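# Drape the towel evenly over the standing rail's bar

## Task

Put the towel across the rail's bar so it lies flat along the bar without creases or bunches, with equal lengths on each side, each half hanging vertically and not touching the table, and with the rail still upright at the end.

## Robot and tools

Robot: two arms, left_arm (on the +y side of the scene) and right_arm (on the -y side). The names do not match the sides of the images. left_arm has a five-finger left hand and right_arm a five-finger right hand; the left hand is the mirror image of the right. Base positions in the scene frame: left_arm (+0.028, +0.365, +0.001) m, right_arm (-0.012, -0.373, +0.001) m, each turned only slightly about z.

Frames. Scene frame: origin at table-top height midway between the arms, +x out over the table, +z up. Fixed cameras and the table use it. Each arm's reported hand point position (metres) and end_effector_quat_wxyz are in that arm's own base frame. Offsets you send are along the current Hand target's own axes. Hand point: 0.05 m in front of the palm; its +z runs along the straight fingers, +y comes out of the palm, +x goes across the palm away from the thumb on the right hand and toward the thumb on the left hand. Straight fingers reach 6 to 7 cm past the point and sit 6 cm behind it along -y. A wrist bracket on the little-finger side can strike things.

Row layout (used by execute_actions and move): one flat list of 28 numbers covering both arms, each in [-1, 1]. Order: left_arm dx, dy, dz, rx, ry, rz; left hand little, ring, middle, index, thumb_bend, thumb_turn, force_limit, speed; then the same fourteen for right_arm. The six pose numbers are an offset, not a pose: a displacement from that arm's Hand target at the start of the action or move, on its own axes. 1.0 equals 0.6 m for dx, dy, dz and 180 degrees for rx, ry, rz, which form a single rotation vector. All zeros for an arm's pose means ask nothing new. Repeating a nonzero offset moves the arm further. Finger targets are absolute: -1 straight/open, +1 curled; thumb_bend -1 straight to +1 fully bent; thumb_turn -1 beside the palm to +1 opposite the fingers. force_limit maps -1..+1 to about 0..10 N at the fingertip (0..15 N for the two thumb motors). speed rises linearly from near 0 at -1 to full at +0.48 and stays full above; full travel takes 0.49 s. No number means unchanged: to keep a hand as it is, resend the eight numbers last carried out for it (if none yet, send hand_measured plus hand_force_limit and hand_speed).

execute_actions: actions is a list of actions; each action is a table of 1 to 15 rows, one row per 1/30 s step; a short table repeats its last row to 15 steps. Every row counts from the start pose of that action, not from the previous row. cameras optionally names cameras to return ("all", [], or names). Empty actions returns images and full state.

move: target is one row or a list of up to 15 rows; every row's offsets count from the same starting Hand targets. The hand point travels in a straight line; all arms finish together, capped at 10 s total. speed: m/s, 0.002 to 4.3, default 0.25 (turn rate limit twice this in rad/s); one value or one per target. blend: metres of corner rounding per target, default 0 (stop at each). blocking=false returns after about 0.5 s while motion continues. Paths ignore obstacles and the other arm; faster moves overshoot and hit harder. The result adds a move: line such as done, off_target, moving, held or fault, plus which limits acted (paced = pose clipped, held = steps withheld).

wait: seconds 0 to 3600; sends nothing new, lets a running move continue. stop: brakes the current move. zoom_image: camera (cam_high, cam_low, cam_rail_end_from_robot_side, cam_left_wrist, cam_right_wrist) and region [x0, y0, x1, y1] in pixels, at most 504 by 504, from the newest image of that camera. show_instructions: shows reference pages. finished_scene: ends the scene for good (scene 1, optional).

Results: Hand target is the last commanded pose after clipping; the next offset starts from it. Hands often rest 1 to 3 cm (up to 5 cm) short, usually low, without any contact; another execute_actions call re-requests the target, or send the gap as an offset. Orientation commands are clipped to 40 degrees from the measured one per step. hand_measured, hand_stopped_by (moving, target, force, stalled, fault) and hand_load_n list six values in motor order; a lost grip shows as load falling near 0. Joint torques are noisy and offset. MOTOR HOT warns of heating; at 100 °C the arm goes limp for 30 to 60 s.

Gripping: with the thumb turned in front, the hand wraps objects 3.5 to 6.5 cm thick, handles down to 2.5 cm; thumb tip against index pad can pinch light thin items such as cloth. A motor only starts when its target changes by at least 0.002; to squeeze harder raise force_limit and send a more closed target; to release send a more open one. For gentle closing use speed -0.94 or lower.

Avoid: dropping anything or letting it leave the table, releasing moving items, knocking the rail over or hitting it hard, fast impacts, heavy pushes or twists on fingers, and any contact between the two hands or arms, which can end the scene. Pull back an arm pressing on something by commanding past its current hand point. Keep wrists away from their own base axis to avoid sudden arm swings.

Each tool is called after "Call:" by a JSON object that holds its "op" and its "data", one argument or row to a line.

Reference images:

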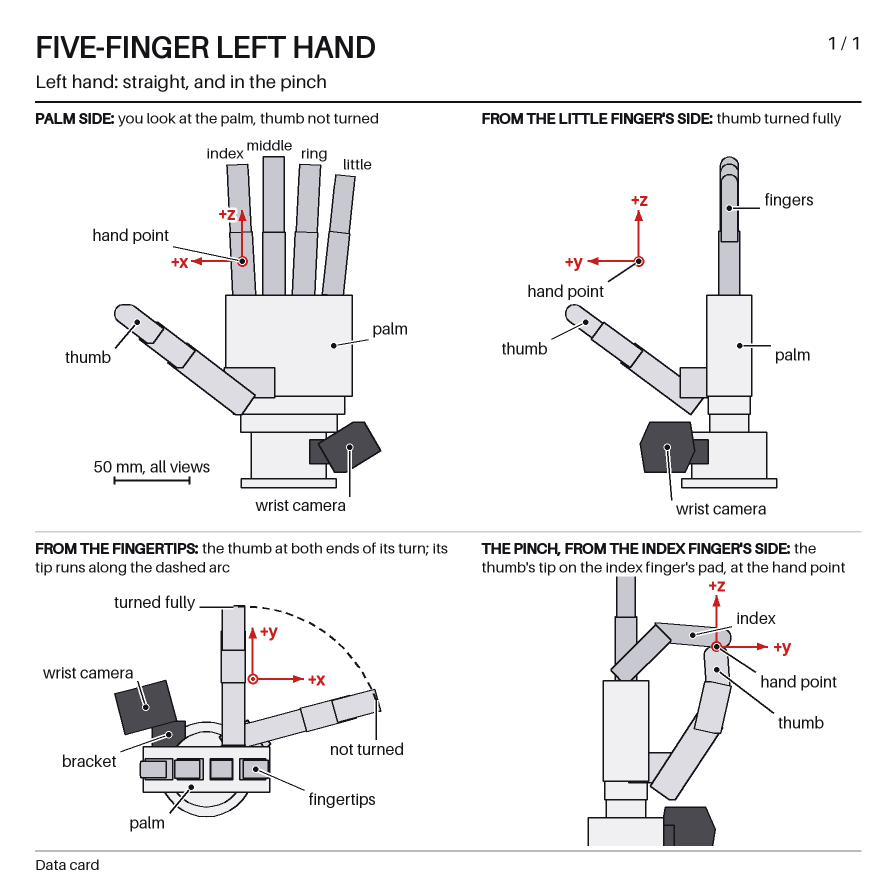

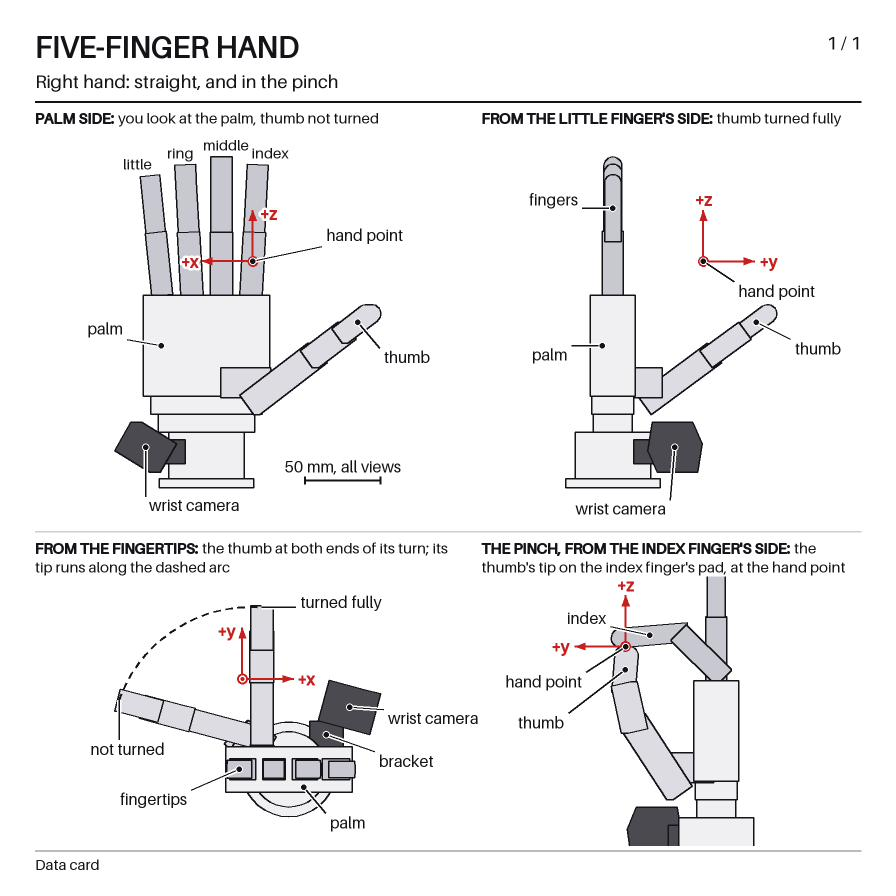

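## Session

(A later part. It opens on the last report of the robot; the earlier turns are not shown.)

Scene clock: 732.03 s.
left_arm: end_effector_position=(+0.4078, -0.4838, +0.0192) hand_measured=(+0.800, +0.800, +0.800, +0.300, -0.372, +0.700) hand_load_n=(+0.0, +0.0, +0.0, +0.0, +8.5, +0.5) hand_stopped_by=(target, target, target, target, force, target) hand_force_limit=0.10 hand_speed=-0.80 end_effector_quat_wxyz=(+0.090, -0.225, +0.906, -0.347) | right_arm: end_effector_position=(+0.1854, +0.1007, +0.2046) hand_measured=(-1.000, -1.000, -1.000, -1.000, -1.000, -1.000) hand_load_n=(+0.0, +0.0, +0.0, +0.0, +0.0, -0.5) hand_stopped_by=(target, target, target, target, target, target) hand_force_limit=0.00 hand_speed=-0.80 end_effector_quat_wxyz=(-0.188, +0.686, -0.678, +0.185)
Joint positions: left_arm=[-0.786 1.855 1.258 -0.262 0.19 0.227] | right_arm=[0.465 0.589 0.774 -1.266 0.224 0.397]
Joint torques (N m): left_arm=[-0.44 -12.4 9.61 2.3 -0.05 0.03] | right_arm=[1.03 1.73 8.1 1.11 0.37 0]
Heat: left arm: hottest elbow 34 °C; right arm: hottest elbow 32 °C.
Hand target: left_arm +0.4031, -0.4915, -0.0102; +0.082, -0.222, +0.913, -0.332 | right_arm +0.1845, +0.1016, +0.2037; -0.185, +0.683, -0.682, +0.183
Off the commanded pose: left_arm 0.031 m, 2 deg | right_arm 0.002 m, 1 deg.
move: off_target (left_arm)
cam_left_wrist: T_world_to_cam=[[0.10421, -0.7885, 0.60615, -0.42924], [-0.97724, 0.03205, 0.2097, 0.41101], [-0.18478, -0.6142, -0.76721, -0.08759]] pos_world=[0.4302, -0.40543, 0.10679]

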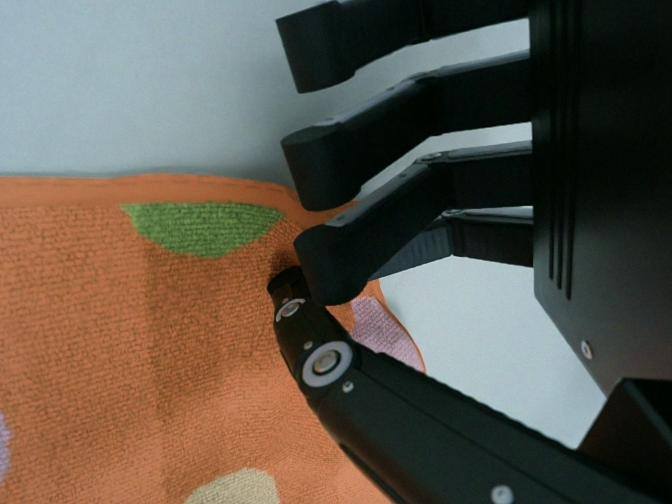

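Call:
{"op": "move", "data": {
  "target": [0,-0.0086,-0.0102,0,0,0,0.8,0.8,0.8,0.36,0.05,0.7,0.3,-0.8,0,0,0,0,0,0,-1,-1,-1,-1,-1,-1,0,-0.8],
  "speed": 0.05,
  "cameras": ["cam_left_wrist"]
}}

Call:
{"op": "move", "data": {
  "target": [0,-0.0107,-0.0128,0,0,0,0.8,0.8,0.8,0.4,0.1,0.7,0.3,-0.8,0,0,0,0,0,0,-1,-1,-1,-1,-1,-1,0,-0.8],
  "speed": 0.05,
  "cameras": ["cam_left_wrist"]
}}

Scene clock: 737.43 s.
left_arm: end_effector_position=(+0.4080, -0.4843, +0.0197) hand_measured=(+0.800, +0.800, +0.800, +0.358, -0.362, +0.700) hand_load_n=(+0.0, +0.0, +0.0, +6.0, +11.5, +0.0) hand_stopped_by=(target, target, target, target, force, target) hand_force_limit=0.30 hand_speed=-0.80 end_effector_quat_wxyz=(+0.091, -0.225, +0.906, -0.347) | right_arm: end_effector_position=(+0.1854, +0.1007, +0.2046) hand_measured=(-1.000, -1.000, -1.000, -1.000, -1.000, -1.000) hand_load_n=(+0.0, +0.0, +0.0, +0.0, +0.0, +0.0) hand_stopped_by=(target, target, target, target, target, target) hand_force_limit=0.00 hand_speed=-0.80 end_effector_quat_wxyz=(-0.188, +0.686, -0.678, +0.185)
Joint positions: left_arm=[-0.786 1.855 1.26 -0.262 0.19 0.227] | right_arm=[0.465 0.589 0.774 -1.266 0.224 0.397]
Joint torques (N m): left_arm=[-0.44 -13.16 10.43 1.48 -0.04 0.01] | right_arm=[0.73 1.73 8.13 1.07 0.37 0.03]
Heat: left arm: hottest elbow 33 °C; right arm: hottest elbow 32 °C.
Hand target: left_arm +0.4032, -0.4915, -0.0021; +0.082, -0.222, +0.913, -0.332 | right_arm +0.1845, +0.1016, +0.2037; -0.185, +0.683, -0.682, +0.183
Off the commanded pose: left_arm 0.024 m, 2 deg | right_arm 0.002 m, 1 deg.
move: off_target (left_arm)
cam_left_wrist: T_world_to_cam=[[0.10336, -0.78809, 0.60682, -0.42942], [-0.97741, 0.03261, 0.20884, 0.4115], [-0.18438, -0.6147, -0.76691, -0.08782]] pos_world=[0.4304, -0.40582, 0.10729]

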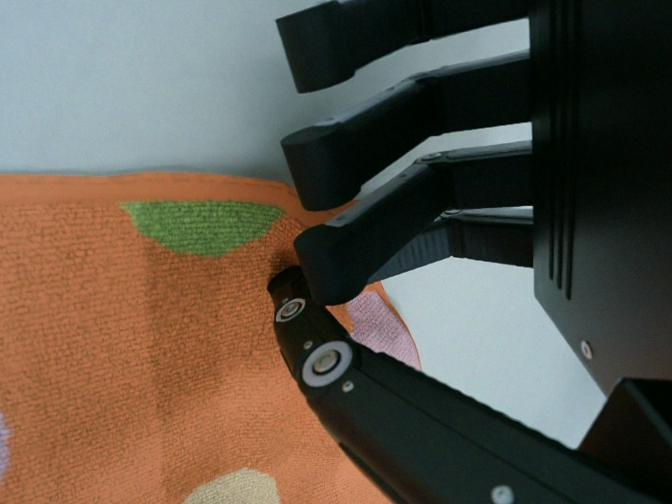

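Scene clock: 737.97 s.
left_arm: end_effector_position=(+0.4074, -0.4841, +0.0207) hand_measured=(+0.800, +0.800, +0.800, +0.374, -0.362, +0.700) hand_load_n=(+0.0, +0.0, +0.0, +7.5, +12.5, +0.0) hand_stopped_by=(target, target, target, force, force, target) hand_force_limit=0.30 hand_speed=-0.80 end_effector_quat_wxyz=(+0.089, -0.225, +0.907, -0.344) | right_arm: end_effector_position=(+0.1854, +0.1007, +0.2046) hand_measured=(-1.000, -1.000, -1.000, -1.000, -1.000, -1.000) hand_load_n=(+0.0, +0.0, +0.0, +0.0, +0.0, +0.0) hand_stopped_by=(target, target, target, target, target, target) hand_force_limit=0.00 hand_speed=-0.80 end_effector_quat_wxyz=(-0.188, +0.686, -0.678, +0.185)
Joint positions: left_arm=[-0.787 1.855 1.266 -0.276 0.19 0.227] | right_arm=[0.465 0.589 0.774 -1.266 0.224 0.397]
Joint torques (N m): left_arm=[-0.5 -13.92 10.63 0.9 0 0.02] | right_arm=[0.79 1.44 8.08 1.13 0.38 0.01]
Heat: left arm: hottest elbow 33 °C; right arm: hottest elbow 32 °C.
Hand target: left_arm +0.4031, -0.4914, +0.0079; +0.082, -0.222, +0.913, -0.332 | right_arm +0.1845, +0.1016, +0.2037; -0.185, +0.683, -0.682, +0.183
Off the commanded pose: left_arm 0.015 m, 2 deg | right_arm 0.002 m, 1 deg.
move: off_target (left_arm)
cam_left_wrist: T_world_to_cam=[[0.1063, -0.79137, 0.60203, -0.43253], [-0.97625, 0.03188, 0.21429, 0.40977], [-0.18878, -0.6105, -0.76919, -0.08318]] pos_world=[0.43032, -0.40614, 0.1086]

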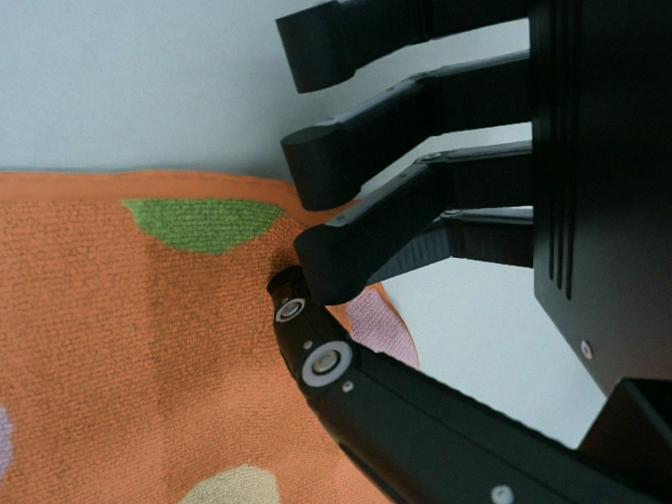

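Call:
{"op": "move", "data": {
  "target": [0,-0.0214,-0.0255,0,0,0,0.8,0.8,0.8,0.42,0.12,0.7,0.3,-0.8,0,0,0,0,0,0,-1,-1,-1,-1,-1,-1,0,-0.8],
  "speed": 0.05,
  "cameras": ["cam_left_wrist","cam_right_wrist"]
}}

Scene clock: 742.00 s.
left_arm: end_effector_position=(+0.4038, -0.4810, +0.0218) hand_measured=(+0.800, +0.800, +0.800, +0.374, -0.362, +0.700) hand_load_n=(+0.0, +0.0, +0.0, +7.0, +12.0, +0.0) hand_stopped_by=(target, target, target, force, force, target) hand_force_limit=0.30 hand_speed=-0.80 end_effector_quat_wxyz=(+0.081, -0.228, +0.912, -0.331) | right_arm: end_effector_position=(+0.1854, +0.1007, +0.2046) hand_measured=(-1.000, -1.000, -1.000, -1.000, -1.000, -1.000) hand_load_n=(+0.0, +0.0, +0.0, +0.0, +0.0, +0.0) hand_stopped_by=(target, target, target, target, target, target) hand_force_limit=0.00 hand_speed=-0.80 end_effector_quat_wxyz=(-0.188, +0.686, -0.678, +0.185)
Joint positions: left_arm=[-0.788 1.855 1.281 -0.323 0.19 0.227] | right_arm=[0.465 0.589 0.774 -1.266 0.224 0.397]
Joint torques (N m): left_arm=[-0.85 -16.26 11 0.96 -0.01 -0.01] | right_arm=[0.79 1.38 8.02 1.11 0.38 0.01]
Heat: left arm: hottest elbow 33 °C; right arm: hottest elbow 32 °C.
Hand target: left_arm +0.4031, -0.4915, +0.0279; +0.082, -0.222, +0.913, -0.332 | right_arm +0.1845, +0.1016, +0.2037; -0.185, +0.683, -0.682, +0.183
Off the commanded pose: left_arm 0.012 m, 1 deg | right_arm 0.002 m, 1 deg.
move: off_target (left_arm)
cam_left_wrist: T_world_to_cam=[[0.11937, -0.80512, 0.58098, -0.44179], [-0.9711, 0.02712, 0.23711, 0.40097], [-0.20666, -0.59249, -0.77861, -0.06504]] pos_world=[0.42868, -0.4051, 0.11096]
cam_right_wrist: T_world_to_cam=[[-0.84026, -0.26289, -0.47418, 0.27964], [-0.46094, 0.80687, 0.36946, -0.08026], [0.28547, 0.52901, -0.79916, 0.17199]] pos_world=[0.14887, 0.04729, 0.2997]

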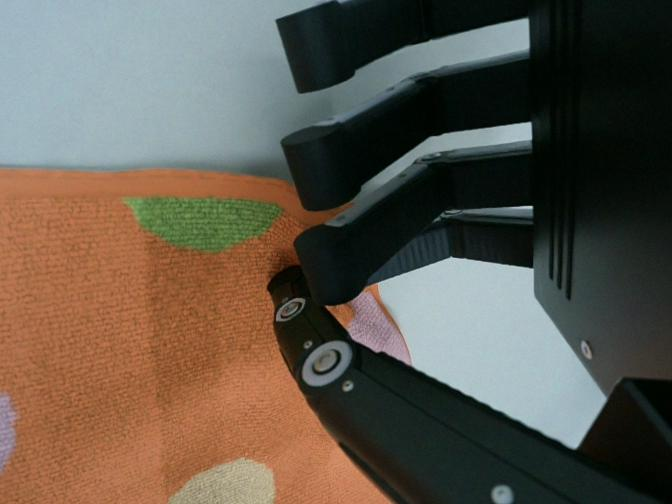

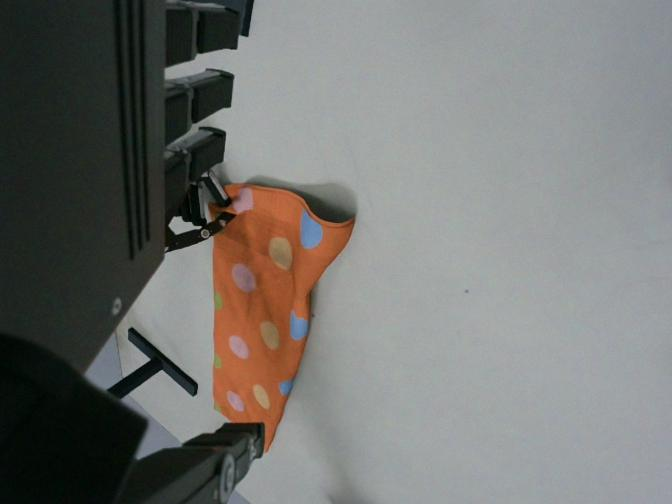

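Call:
{"op": "move", "data": {
  "target": [0,0,0,0,0,0,0.8,0.8,0.8,0.42,0.12,0.7,0.3,-0.8,-0.1998,-0.0092,0.2625,0.2170,-0.1302,-0.1092,0.8,0.8,0.8,-0.4,-0.2,0.7,0.1,-0.3],
  "speed": 0.1,
  "cameras": ["cam_right_wrist","cam_high"]
}}

Scene clock: 760.77 s.
left_arm: end_effector_position=(+0.4038, -0.4810, +0.0218) hand_measured=(+0.800, +0.800, +0.800, +0.374, -0.362, +0.700) hand_load_n=(+0.0, +0.0, +0.0, +7.0, +11.5, +0.0) hand_stopped_by=(target, target, target, force, force, target) hand_force_limit=0.30 hand_speed=-0.80 end_effector_quat_wxyz=(+0.081, -0.228, +0.912, -0.331) | right_arm: end_effector_position=(+0.2682, +0.2202, +0.0709) hand_measured=(+0.800, +0.800, +0.800, -0.400, -0.200, +0.700) hand_load_n=(+0.0, +0.0, +0.0, -0.5, +0.0, +0.0) hand_stopped_by=(target, target, target, target, target, target) hand_force_limit=0.10 hand_speed=-0.30 end_effector_quat_wxyz=(-0.496, +0.706, -0.418, +0.284)
Joint positions: left_arm=[-0.788 1.855 1.281 -0.323 0.19 0.227] | right_arm=[0.67 0.806 0.158 0.29 0.144 0.067]
Joint torques (N m): left_arm=[-0.38 -15.97 11.04 1.18 -0.01 0] | right_arm=[0.73 0.15 7.04 3.12 -0.08 -0.31]
Heat: left arm: hottest elbow 34 °C; right arm: hottest elbow 32 °C.
Hand target: left_arm +0.4031, -0.4915, +0.0279; +0.082, -0.222, +0.913, -0.332 | right_arm +0.2681, +0.2219, +0.0705; -0.498, +0.709, -0.408, +0.287
Off the commanded pose: left_arm 0.012 m, 1 deg | right_arm 0.002 m, 1 deg.
move: done
cam_right_wrist: T_world_to_cam=[[-0.19195, -0.38555, -0.9025, 0.20069], [-0.90571, 0.42373, 0.01162, 0.1398], [0.37794, 0.81964, -0.43053, -0.13668]] pos_world=[0.2168, 0.13017, 0.12066]
Images, in order (width x height): cam_high 672x504, cam_right_wrist 672x504.

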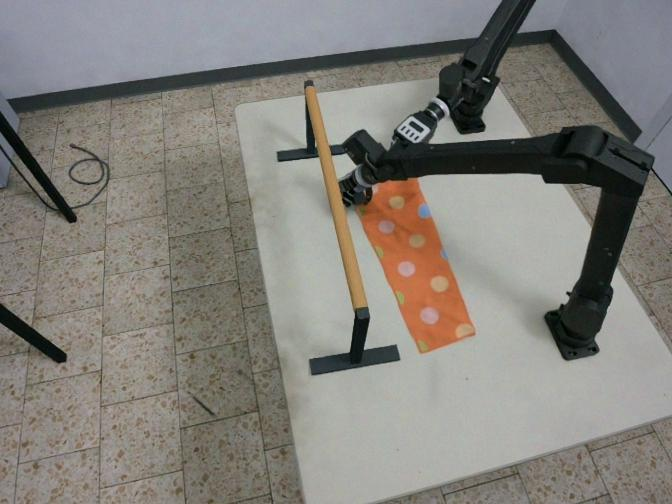

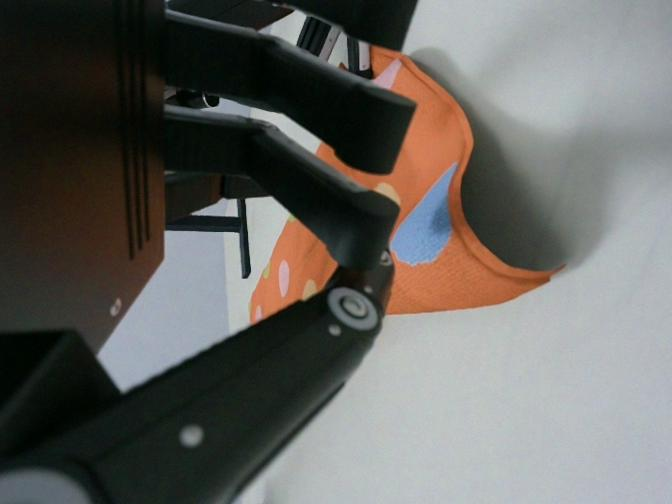

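Call:
{"op": "move", "data": {
  "target": [0,0,0,0,0,0,0.8,0.8,0.8,0.42,0.12,0.7,0.3,-0.8,-0.0047,0.0677,0.0092,0,0,0,0.8,0.8,0.8,-0.4,-0.2,0.7,0.1,-0.3],
  "speed": 0.06,
  "cameras": ["cam_right_wrist"]
}}

Scene clock: 766.90 s.
left_arm: end_effector_position=(+0.4038, -0.4810, +0.0218) hand_measured=(+0.800, +0.800, +0.800, +0.374, -0.362, +0.700) hand_load_n=(+0.0, +0.0, +0.0, +7.0, +12.0, +0.0) hand_stopped_by=(target, target, target, force, force, target) hand_force_limit=0.30 hand_speed=-0.80 end_effector_quat_wxyz=(+0.081, -0.228, +0.912, -0.331) | right_arm: end_effector_position=(+0.2598, +0.2187, +0.0304) hand_measured=(+0.800, +0.800, +0.800, -0.400, -0.200, +0.700) hand_load_n=(+0.0, +0.0, +0.0, +0.0, +0.0, +0.0) hand_stopped_by=(target, target, target, target, target, target) hand_force_limit=0.10 hand_speed=-0.30 end_effector_quat_wxyz=(-0.496, +0.709, -0.414, +0.284)
Joint positions: left_arm=[-0.788 1.855 1.281 -0.323 0.19 0.227] | right_arm=[0.689 1.016 0.078 0.58 0.157 0.067]
Joint torques (N m): left_arm=[-0.56 -16.5 11.08 1.13 0.02 0.02] | right_arm=[1.03 -0.67 5.49 3.11 0.26 -0.22]
Heat: left arm: hottest elbow 34 °C; right arm: hottest elbow 32 °C.
Hand target: left_arm +0.4031, -0.4915, +0.0279; +0.082, -0.222, +0.913, -0.332 | right_arm +0.2592, +0.2200, +0.0303; -0.498, +0.709, -0.408, +0.287
Off the commanded pose: left_arm 0.012 m, 1 deg | right_arm 0.001 m, 1 deg.
move: done
cam_right_wrist: T_world_to_cam=[[-0.18683, -0.39093, -0.90126, 0.16191], [-0.90888, 0.41698, 0.00754, 0.13575], [0.37286, 0.82055, -0.43322, -0.14852]] pos_world=[0.209, 0.12856, 0.08056]

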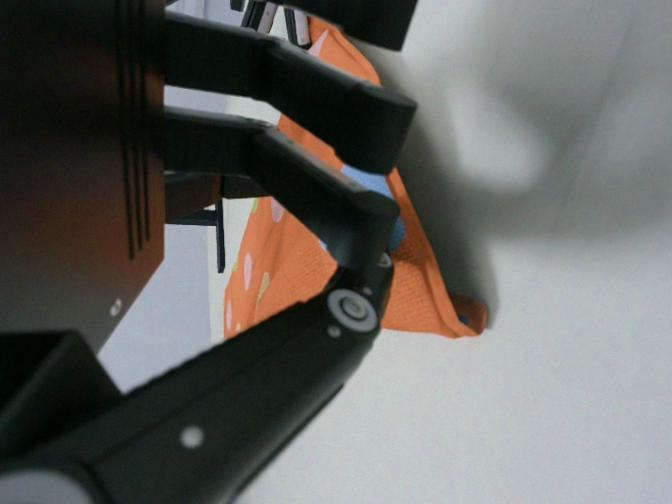

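Call:
{"op": "zoom_image", "data": {
  "camera": "cam_right_wrist",
  "region": [280, 140, 520, 360]
}}

Scaled by 2.100 from the camera's image (finer frame: 960x720).

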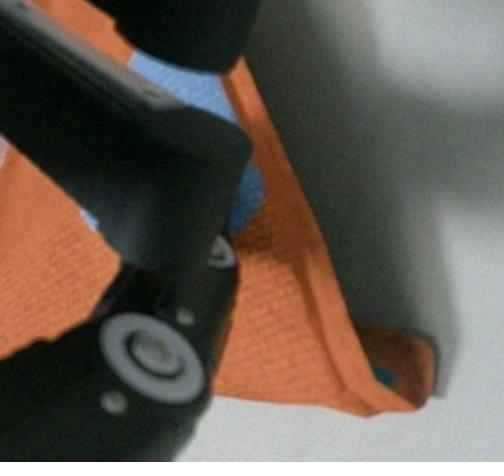

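Call:
{"op": "move", "data": {
  "target": [0,0,0,0,0,0,0.8,0.8,0.8,0.42,0.12,0.7,0.3,-0.8,0,0.033,-0.0127,0,0,0,0.8,0.8,0.8,-0.4,-0.2,0.7,0.1,-0.3],
  "speed": 0.05,
  "cameras": ["cam_right_wrist"]
}}

Scene clock: 774.53 s.
left_arm: end_effector_position=(+0.4036, -0.4812, +0.0218) hand_measured=(+0.800, +0.800, +0.800, +0.374, -0.362, +0.700) hand_load_n=(+0.0, +0.0, +0.0, +7.0, +12.0, +0.0) hand_stopped_by=(target, target, target, force, force, target) hand_force_limit=0.30 hand_speed=-0.80 end_effector_quat_wxyz=(+0.081, -0.228, +0.912, -0.331) | right_arm: end_effector_position=(+0.2489, +0.2123, +0.0153) hand_measured=(+0.800, +0.800, +0.800, -0.400, -0.200, +0.700) hand_load_n=(+0.0, +0.0, +0.0, +0.0, +0.0, +0.0) hand_stopped_by=(target, target, target, target, target, target) hand_force_limit=0.10 hand_speed=-0.30 end_effector_quat_wxyz=(-0.497, +0.708, -0.412, +0.286)
Joint positions: left_arm=[-0.788 1.855 1.281 -0.323 0.19 0.227] | right_arm=[0.704 1.088 0.028 0.704 0.171 0.067]
Joint torques (N m): left_arm=[-0.79 -16.09 11.06 0.83 0 0.01] | right_arm=[0.79 -0.73 4.64 3.18 0.26 -0.16]
Heat: left arm: hottest elbow 34 °C; right arm: hottest elbow 32 °C.
Hand target: left_arm +0.4030, -0.4916, +0.0279; +0.082, -0.222, +0.913, -0.332 | right_arm +0.2473, +0.2130, +0.0143; -0.498, +0.709, -0.408, +0.287
Off the commanded pose: left_arm 0.012 m, 1 deg | right_arm 0.002 m, 0 deg.
move: done
cam_right_wrist: T_world_to_cam=[[-0.1814, -0.39275, -0.90158, 0.14268], [-0.90944, 0.41583, 0.00183, 0.12919], [0.37418, 0.82026, -0.43261, -0.14598]] pos_world=[0.19799, 0.12206, 0.06525]

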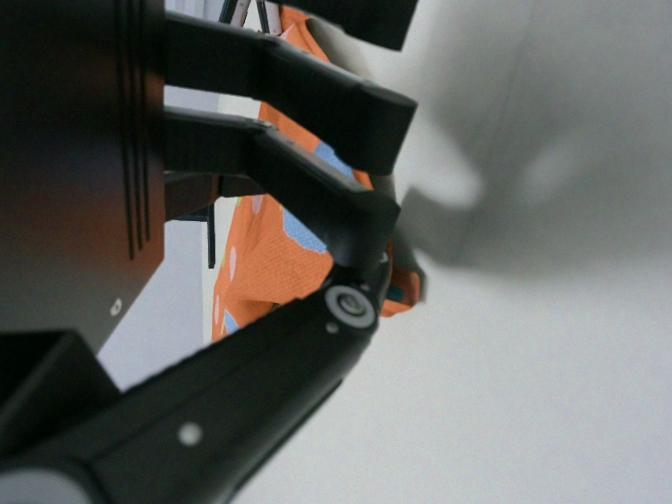

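Call:
{"op": "move", "data": {
  "target": [0,0,0,0,0,0,0.8,0.8,0.8,0.42,0.12,0.7,0.3,-0.8,0,0.0188,0.0068,0,0,0,0.8,0.8,0.8,-0.4,-0.2,0.7,0.1,-0.3],
  "speed": 0.05,
  "cameras": ["cam_right_wrist"]
}}

Scene clock: 777.20 s.
left_arm: end_effector_position=(+0.4037, -0.4812, +0.0218) hand_measured=(+0.800, +0.800, +0.800, +0.374, -0.362, +0.700) hand_load_n=(+0.5, +0.5, +0.0, +7.0, +12.0, +0.0) hand_stopped_by=(target, target, target, force, force, target) hand_force_limit=0.30 hand_speed=-0.80 end_effector_quat_wxyz=(+0.081, -0.228, +0.912, -0.331) | right_arm: end_effector_position=(+0.2538, +0.2162, +0.0106) hand_measured=(+0.800, +0.800, +0.800, -0.400, -0.200, +0.700) hand_load_n=(+0.0, +0.0, +0.0, +0.0, -2.0, +0.0) hand_stopped_by=(target, target, target, target, target, target) hand_force_limit=0.10 hand_speed=-0.30 end_effector_quat_wxyz=(-0.506, +0.702, -0.410, +0.290)
Joint positions: left_arm=[-0.788 1.855 1.281 -0.323 0.189 0.227] | right_arm=[0.704 1.225 0.024 0.87 0.172 0.067]
Joint torques (N m): left_arm=[-0.91 -15.97 10.84 1.02 0.01 -0.01] | right_arm=[1.08 -0.62 3.1 2.65 0.19 -0.18]
Heat: left arm: hottest elbow 34 °C; right arm: hottest elbow 32 °C.
Hand target: left_arm +0.4030, -0.4916, +0.0279; +0.082, -0.222, +0.913, -0.332 | right_arm +0.2472, +0.2131, +0.0023; -0.498, +0.709, -0.408, +0.287
Off the commanded pose: left_arm 0.012 m, 1 deg | right_arm 0.011 m, 1 deg.
move: off_target (right_arm)
cam_right_wrist: T_world_to_cam=[[-0.16437, -0.37831, -0.91097, 0.13347], [-0.90905, 0.41659, -0.00898, 0.13185], [0.3829, 0.82664, -0.41237, -0.15685]] pos_world=[0.20185, 0.12523, 0.05809]

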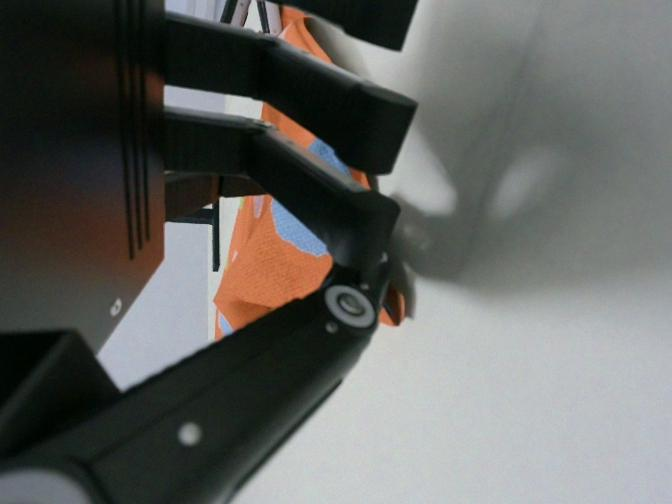

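Call:
{"op": "move", "data": {
  "target": [0,0,0,0,0,0,0.8,0.8,0.8,0.42,0.12,0.7,0.3,-0.8,0,0.0125,0.0046,0,0,0,0.8,0.8,0.8,0.4,-0.2,0.7,0.3,-0.8],
  "speed": 0.05,
  "cameras": ["cam_right_wrist"]
}}

Scene clock: 780.20 s.
left_arm: end_effector_position=(+0.3952, -0.4861, +0.0213) hand_measured=(+0.800, +0.800, +0.800, +0.374, -0.362, +0.700) hand_load_n=(+0.0, +0.0, +0.0, +7.0, +12.0, +1.0) hand_stopped_by=(target, target, target, force, force, target) hand_force_limit=0.30 hand_speed=-0.80 end_effector_quat_wxyz=(+0.075, -0.224, +0.914, -0.329) | right_arm: end_effector_position=(+0.2579, +0.2196, +0.0117) hand_measured=(+0.800, +0.800, +0.800, +0.096, -0.200, +0.700) hand_load_n=(+0.0, +0.0, +0.0, +6.5, +0.0, -0.5) hand_stopped_by=(target, target, target, force, target, target) hand_force_limit=0.30 hand_speed=-0.80 end_effector_quat_wxyz=(-0.519, +0.692, -0.406, +0.294)
Joint positions: left_arm=[-0.802 1.855 1.281 -0.33 0.192 0.222] | right_arm=[0.704 1.315 0.021 0.998 0.172 0.067]
Joint torques (N m): left_arm=[0.97 -16.21 11.07 1.31 -0.1 0.09] | right_arm=[0.91 -0.67 2.25 1.62 0.15 -0.19]
Heat: left arm: hottest elbow 34 °C; right arm: hottest elbow 32 °C.
Hand target: left_arm +0.4031, -0.4915, +0.0279; +0.082, -0.222, +0.913, -0.332 | right_arm +0.2473, +0.2131, -0.0056; -0.498, +0.709, -0.408, +0.287
Off the commanded pose: left_arm 0.012 m, 1 deg | right_arm 0.021 m, 3 deg.
move: off_target (right_arm)
cam_right_wrist: T_world_to_cam=[[-0.14045, -0.3579, -0.92314, 0.12605], [-0.90851, 0.4172, -0.02352, 0.13402], [0.39355, 0.83537, -0.38376, -0.16577]] pos_world=[0.2047, 0.12768, 0.0559]

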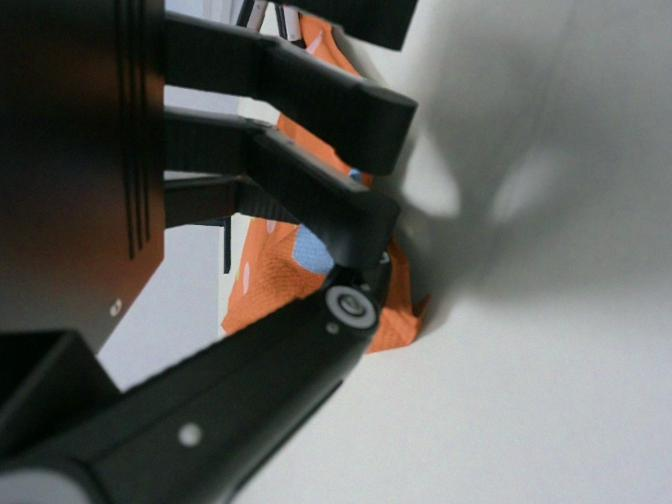

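Call:
{"op": "move", "data": {
  "target": [0.0148,0.0059,-0.0049,0,0,0,0.8,0.8,0.8,0.42,0.12,0.7,0.3,-0.8,0,-0.0125,-0.0046,0,0,0,0.8,0.8,0.8,0.45,-0.1,0.7,0.5,-0.8],
  "speed": 0.05,
  "cameras": ["cam_right_wrist"]
}}

Scene clock: 783.87 s.
left_arm: end_effector_position=(+0.3902, -0.4911, +0.0246) hand_measured=(+0.800, +0.800, +0.800, +0.374, -0.362, +0.700) hand_load_n=(+0.0, +0.0, +0.5, +7.0, +12.0, +0.5) hand_stopped_by=(target, target, target, force, force, target) hand_force_limit=0.30 hand_speed=-0.80 end_effector_quat_wxyz=(+0.076, -0.221, +0.914, -0.332) | right_arm: end_effector_position=(+0.2549, +0.2169, +0.0119) hand_measured=(+0.800, +0.800, +0.800, +0.110, -0.102, +0.700) hand_load_n=(+0.0, +0.0, +0.0, +7.5, +3.5, -1.0) hand_stopped_by=(target, target, target, force, target, target) hand_force_limit=0.50 hand_speed=-0.80 end_effector_quat_wxyz=(-0.511, +0.698, -0.408, +0.292)
Joint positions: left_arm=[-0.814 1.85 1.281 -0.33 0.187 0.216] | right_arm=[0.704 1.248 0.021 0.911 0.173 0.067]
Joint torques (N m): left_arm=[0.97 -16.56 8.98 1.68 -0.25 0.03] | right_arm=[1.08 -2.43 3.18 1.07 0.16 -0.19]
Heat: left arm: hottest elbow 34 °C; right arm: hottest elbow 31 °C.
Hand target: left_arm +0.3931, -0.4916, +0.0279; +0.082, -0.222, +0.913, -0.332 | right_arm +0.2471, +0.2130, +0.0022; -0.498, +0.709, -0.408, +0.287
Off the commanded pose: left_arm 0.004 m, 1 deg | right_arm 0.013 m, 2 deg.
move: off_target (right_arm)
cam_right_wrist: T_world_to_cam=[[-0.15442, -0.3697, -0.91623, 0.13087], [-0.90862, 0.41734, -0.01526, 0.13231], [0.38802, 0.83015, -0.40037, -0.15954]] pos_world=[0.20233, 0.12561, 0.05805]

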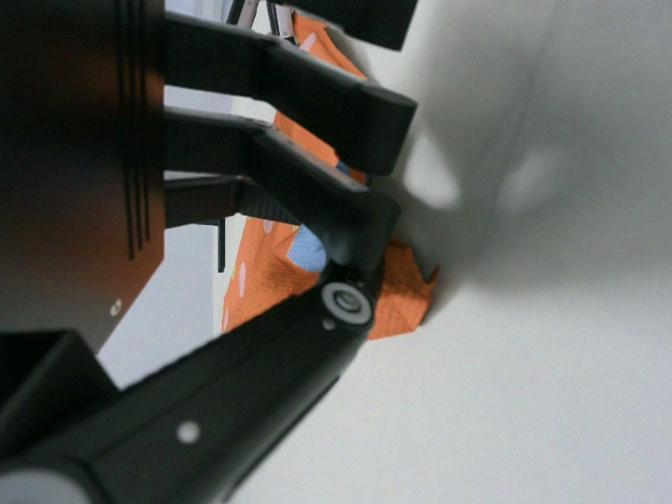

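Call:
{"op": "move", "data": {
  "target": [0,0,0,0,0,0,0.8,0.8,0.8,0.42,0.12,0.7,0.3,-0.8,0,-0.0219,-0.008,0,0,0,0.8,0.8,0.8,0.5,-0.02,0.7,0.5,-0.8],
  "speed": 0.05,
  "cameras": ["cam_right_wrist"]
}}

Scene clock: 786.80 s.
left_arm: end_effector_position=(+0.3872, -0.4936, +0.0248) hand_measured=(+0.800, +0.800, +0.800, +0.374, -0.362, +0.700) hand_load_n=(+0.0, +0.0, +0.0, +7.0, +12.0, +1.5) hand_stopped_by=(target, target, target, force, force, target) hand_force_limit=0.30 hand_speed=-0.80 end_effector_quat_wxyz=(+0.073, -0.223, +0.914, -0.332) | right_arm: end_effector_position=(+0.2489, +0.2110, +0.0167) hand_measured=(+0.800, +0.800, +0.800, +0.110, -0.022, +0.700) hand_load_n=(-0.5, +0.0, +0.0, +8.5, +4.0, -0.5) hand_stopped_by=(target, target, target, force, target, target) hand_force_limit=0.50 hand_speed=-0.80 end_effector_quat_wxyz=(-0.500, +0.705, -0.412, +0.289)
Joint positions: left_arm=[-0.819 1.85 1.281 -0.33 0.187 0.208] | right_arm=[0.704 1.085 0.021 0.72 0.176 0.067]
Joint torques (N m): left_arm=[1.38 -16.91 8.9 1.8 -0.25 0.15] | right_arm=[0.79 -1.79 5.26 1.47 0.08 -0.18]
Heat: left arm: hottest elbow 34 °C; right arm: hottest elbow 31 °C.
Hand target: left_arm +0.3931, -0.4916, +0.0279; +0.082, -0.222, +0.913, -0.332 | right_arm +0.2471, +0.2129, +0.0161; -0.498, +0.709, -0.408, +0.287
Off the commanded pose: left_arm 0.007 m, 1 deg | right_arm 0.003 m, 1 deg.
move: done
cam_right_wrist: T_world_to_cam=[[-0.17457, -0.38662, -0.90557, 0.1406], [-0.90749, 0.42005, -0.00439, 0.1284], [0.38208, 0.82103, -0.42418, -0.14656]] pos_world=[0.19707, 0.12076, 0.06572]

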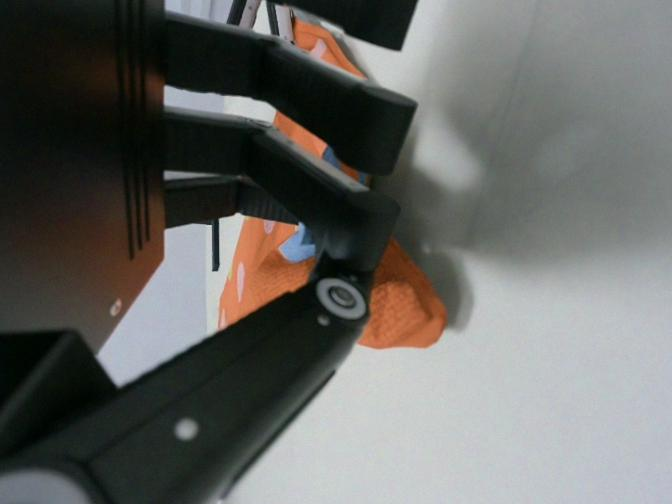

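Call:
{"op": "move", "data": {
  "target": [0.0597,-0.0783,-0.2,0,0,0,0.8,0.8,0.8,0.42,0.12,0.7,0.3,-0.8,-0.0653,-0.1975,-0.1103,0,0,0,0.8,0.8,0.8,0.5,-0.02,0.7,0.5,-0.8],
  "speed": 0.06,
  "cameras": ["all"]
}}

Scene clock: 808.00 s.
left_arm: end_effector_position=(+0.3340, -0.4693, +0.1394) hand_measured=(+0.800, +0.800, +0.800, +0.374, -0.362, +0.700) hand_load_n=(+0.0, +0.0, +0.0, +7.0, +12.0, +1.5) hand_stopped_by=(target, target, target, force, force, target) hand_force_limit=0.30 hand_speed=-0.80 end_effector_quat_wxyz=(+0.070, -0.223, +0.915, -0.328) | right_arm: end_effector_position=(+0.2070, +0.2254, +0.1199) hand_measured=(+0.800, +0.800, +0.800, +0.110, -0.022, +0.700) hand_load_n=(+0.0, +0.0, +0.0, +8.0, +3.5, -0.5) hand_stopped_by=(target, target, target, force, target, target) hand_force_limit=0.50 hand_speed=-0.80 end_effector_quat_wxyz=(-0.476, +0.723, -0.407, +0.292)
Joint positions: left_arm=[-0.863 1.598 1.274 -0.58 0.162 0.174] | right_arm=[0.981 0.436 0.247 -0.239 0.436 0.152]
Joint torques (N m): left_arm=[1.26 -14.45 11.45 1.4 -0.39 0.08] | right_arm=[1.2 0.85 12.59 1.47 0.19 -0.02]
Heat: left arm: hottest elbow 34 °C; right arm: hottest elbow 31 °C.
Hand target: left_arm +0.3420, -0.4716, +0.1499; +0.082, -0.222, +0.913, -0.332 | right_arm +0.2084, +0.2359, +0.1501; -0.498, +0.709, -0.408, +0.287
Off the commanded pose: left_arm 0.014 m, 1 deg | right_arm 0.032 m, 3 deg.
move: off_target (left_arm, right_arm)
cam_left_wrist: T_world_to_cam=[[0.11668, -0.80948, 0.57543, -0.49268], [-0.96588, 0.04241, 0.25551, 0.3079], [-0.23123, -0.58561, -0.77691, 0.03017]] pos_world=[0.36186, -0.39421, 0.22827]
cam_right_wrist: T_world_to_cam=[[-0.19098, -0.43838, -0.87827, 0.24402], [-0.90999, 0.41453, -0.00903, 0.08713], [0.36803, 0.79749, -0.47809, -0.08404]] pos_world=[0.15682, 0.13787, 0.17492]

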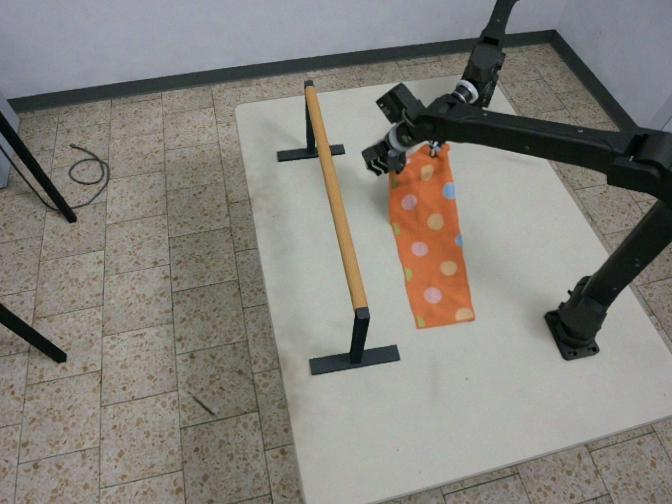

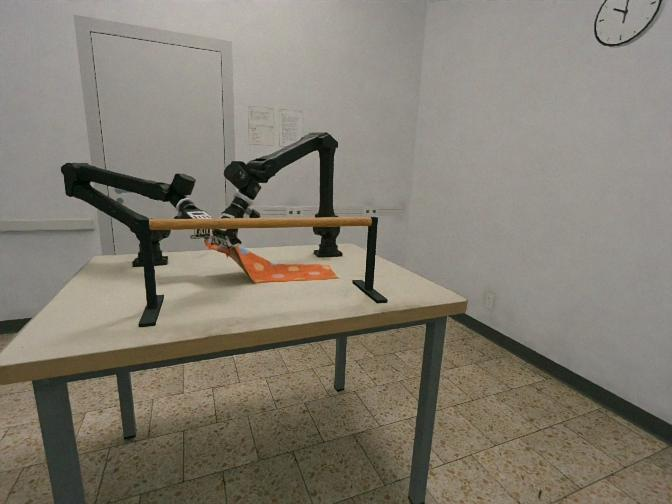

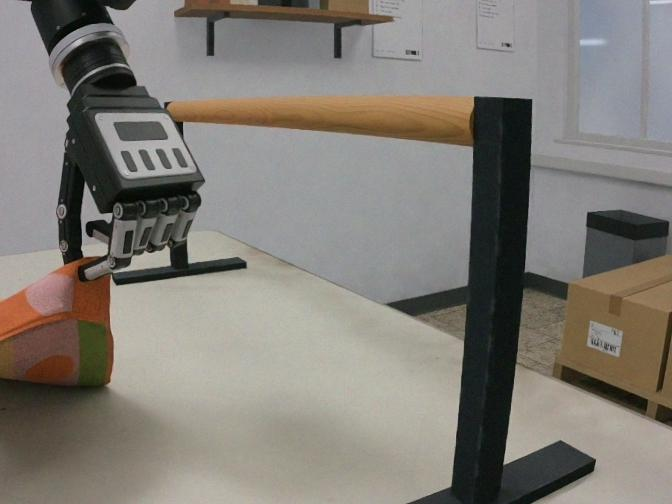

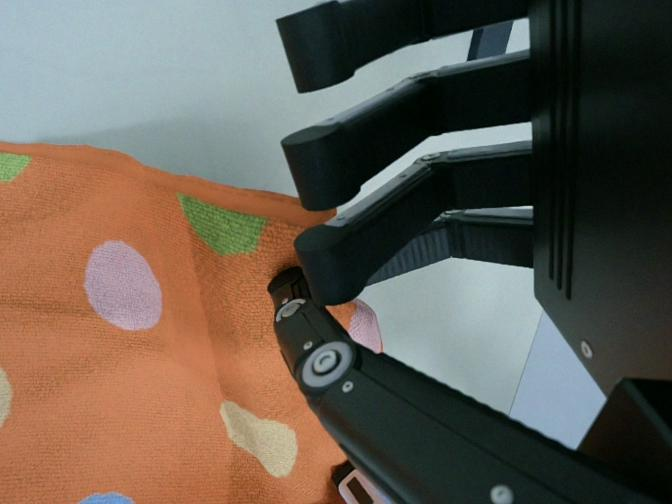

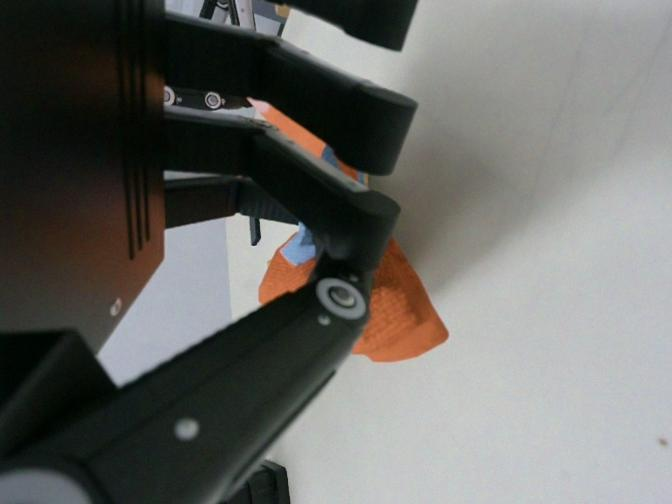

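Call:
{"op": "move", "data": {
  "target": [-0.0602,-0.0483,-0.2862,0.0544,-0.1048,-0.1047,0.8,0.8,0.8,0.42,0.12,0.7,0.3,-0.8,0.0215,-0.2538,-0.0333,-0.0278,-0.1175,-0.0428,0.8,0.8,0.8,0.5,-0.02,0.7,0.5,-0.8],
  "speed": 0.08,
  "cameras": ["all"]
}}

Scene clock: 816.10 s.
left_arm: end_effector_position=(+0.3192, -0.3920, +0.2959) hand_measured=(+0.800, +0.800, +0.800, +0.374, -0.362, +0.700) hand_load_n=(+0.0, +0.0, +0.0, +7.5, +12.0, +1.5) hand_stopped_by=(target, target, target, force, force, target) hand_force_limit=0.30 hand_speed=-0.80 end_effector_quat_wxyz=(+0.177, -0.400, +0.814, -0.383) | right_arm: end_effector_position=(+0.2368, +0.2419, +0.2766) hand_measured=(+0.800, +0.800, +0.800, +0.110, -0.022, +0.700) hand_load_n=(+0.0, +0.0, +0.0, +7.5, +2.5, +0.0) hand_stopped_by=(target, target, target, force, target, target) hand_force_limit=0.50 hand_speed=-0.80 end_effector_quat_wxyz=(-0.506, +0.799, -0.284, +0.154)
Joint positions: left_arm=[-0.863 1.213 1.227 -0.722 -0.138 -0.142] | right_arm=[0.53 0.637 0.74 -0.592 -0.361 -0.139]
Joint torques (N m): left_arm=[3.96 -10.29 10.97 1.43 -0.67 0.19] | right_arm=[-0.32 0.32 12.71 1.25 -0.26 -0.32]
Heat: left arm: hottest elbow 34 °C; right arm: hottest elbow 33 °C.
Hand target: left_arm +0.3335, -0.3766, +0.3000; +0.193, -0.411, +0.808, -0.376 | right_arm +0.2433, +0.2411, +0.3002; -0.513, +0.796, -0.274, +0.167
Off the commanded pose: left_arm 0.021 m, 2 deg | right_arm 0.024 m, 2 deg.
move: off_target (left_arm, right_arm)
cam_left_wrist: T_world_to_cam=[[0.35286, -0.60904, 0.71032, -0.55517], [-0.92415, -0.34563, 0.16274, 0.11229], [0.14639, -0.71387, -0.6848, -0.00437]] pos_world=[0.30031, -0.30243, 0.37308]
cam_right_wrist: T_world_to_cam=[[-0.0998, -0.4855, -0.86852, 0.38171], [-0.9949, 0.0357, 0.09436, 0.19195], [-0.01481, 0.87351, -0.48659, 0.04149]] pos_world=[0.22968, 0.14223, 0.33359]

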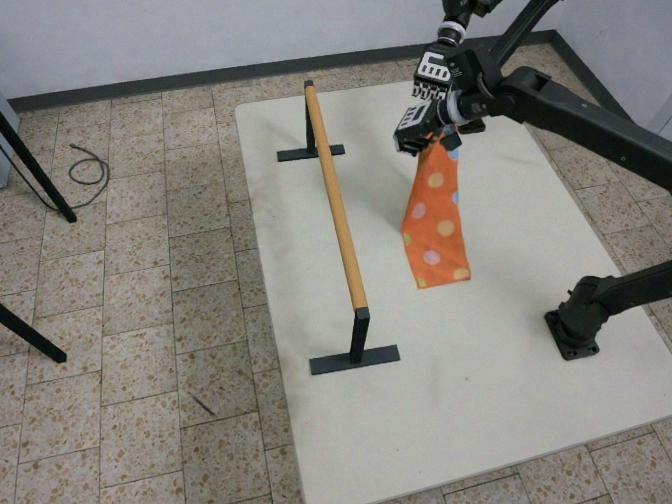

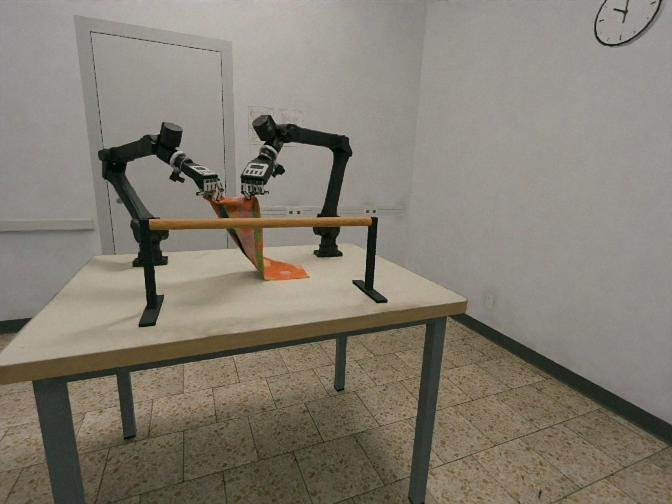

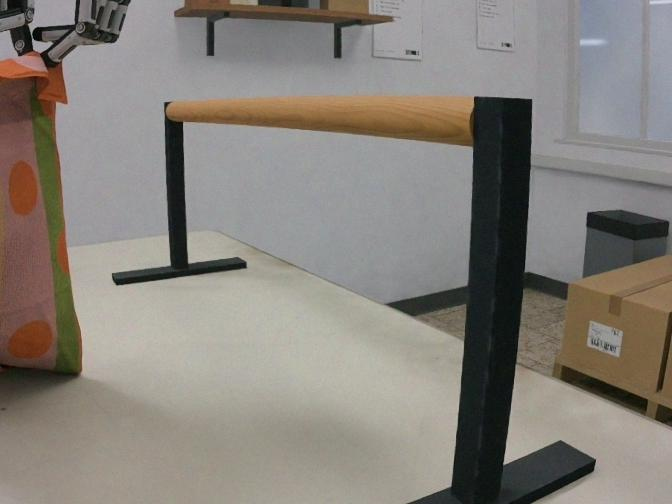

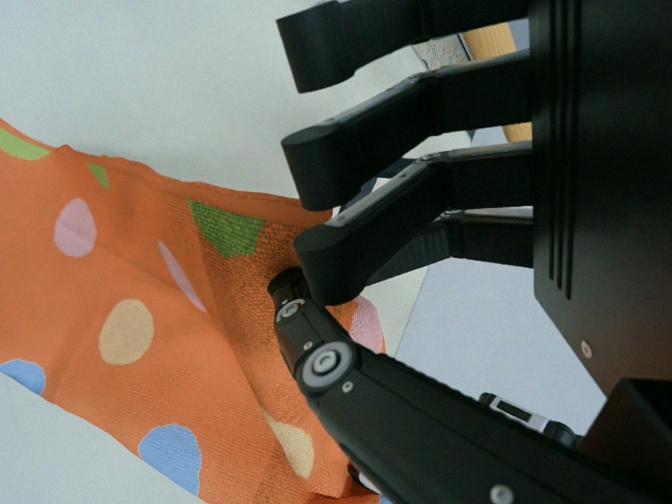

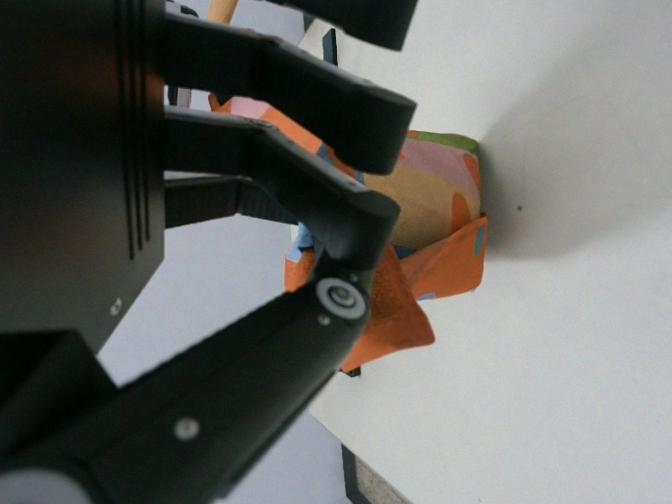

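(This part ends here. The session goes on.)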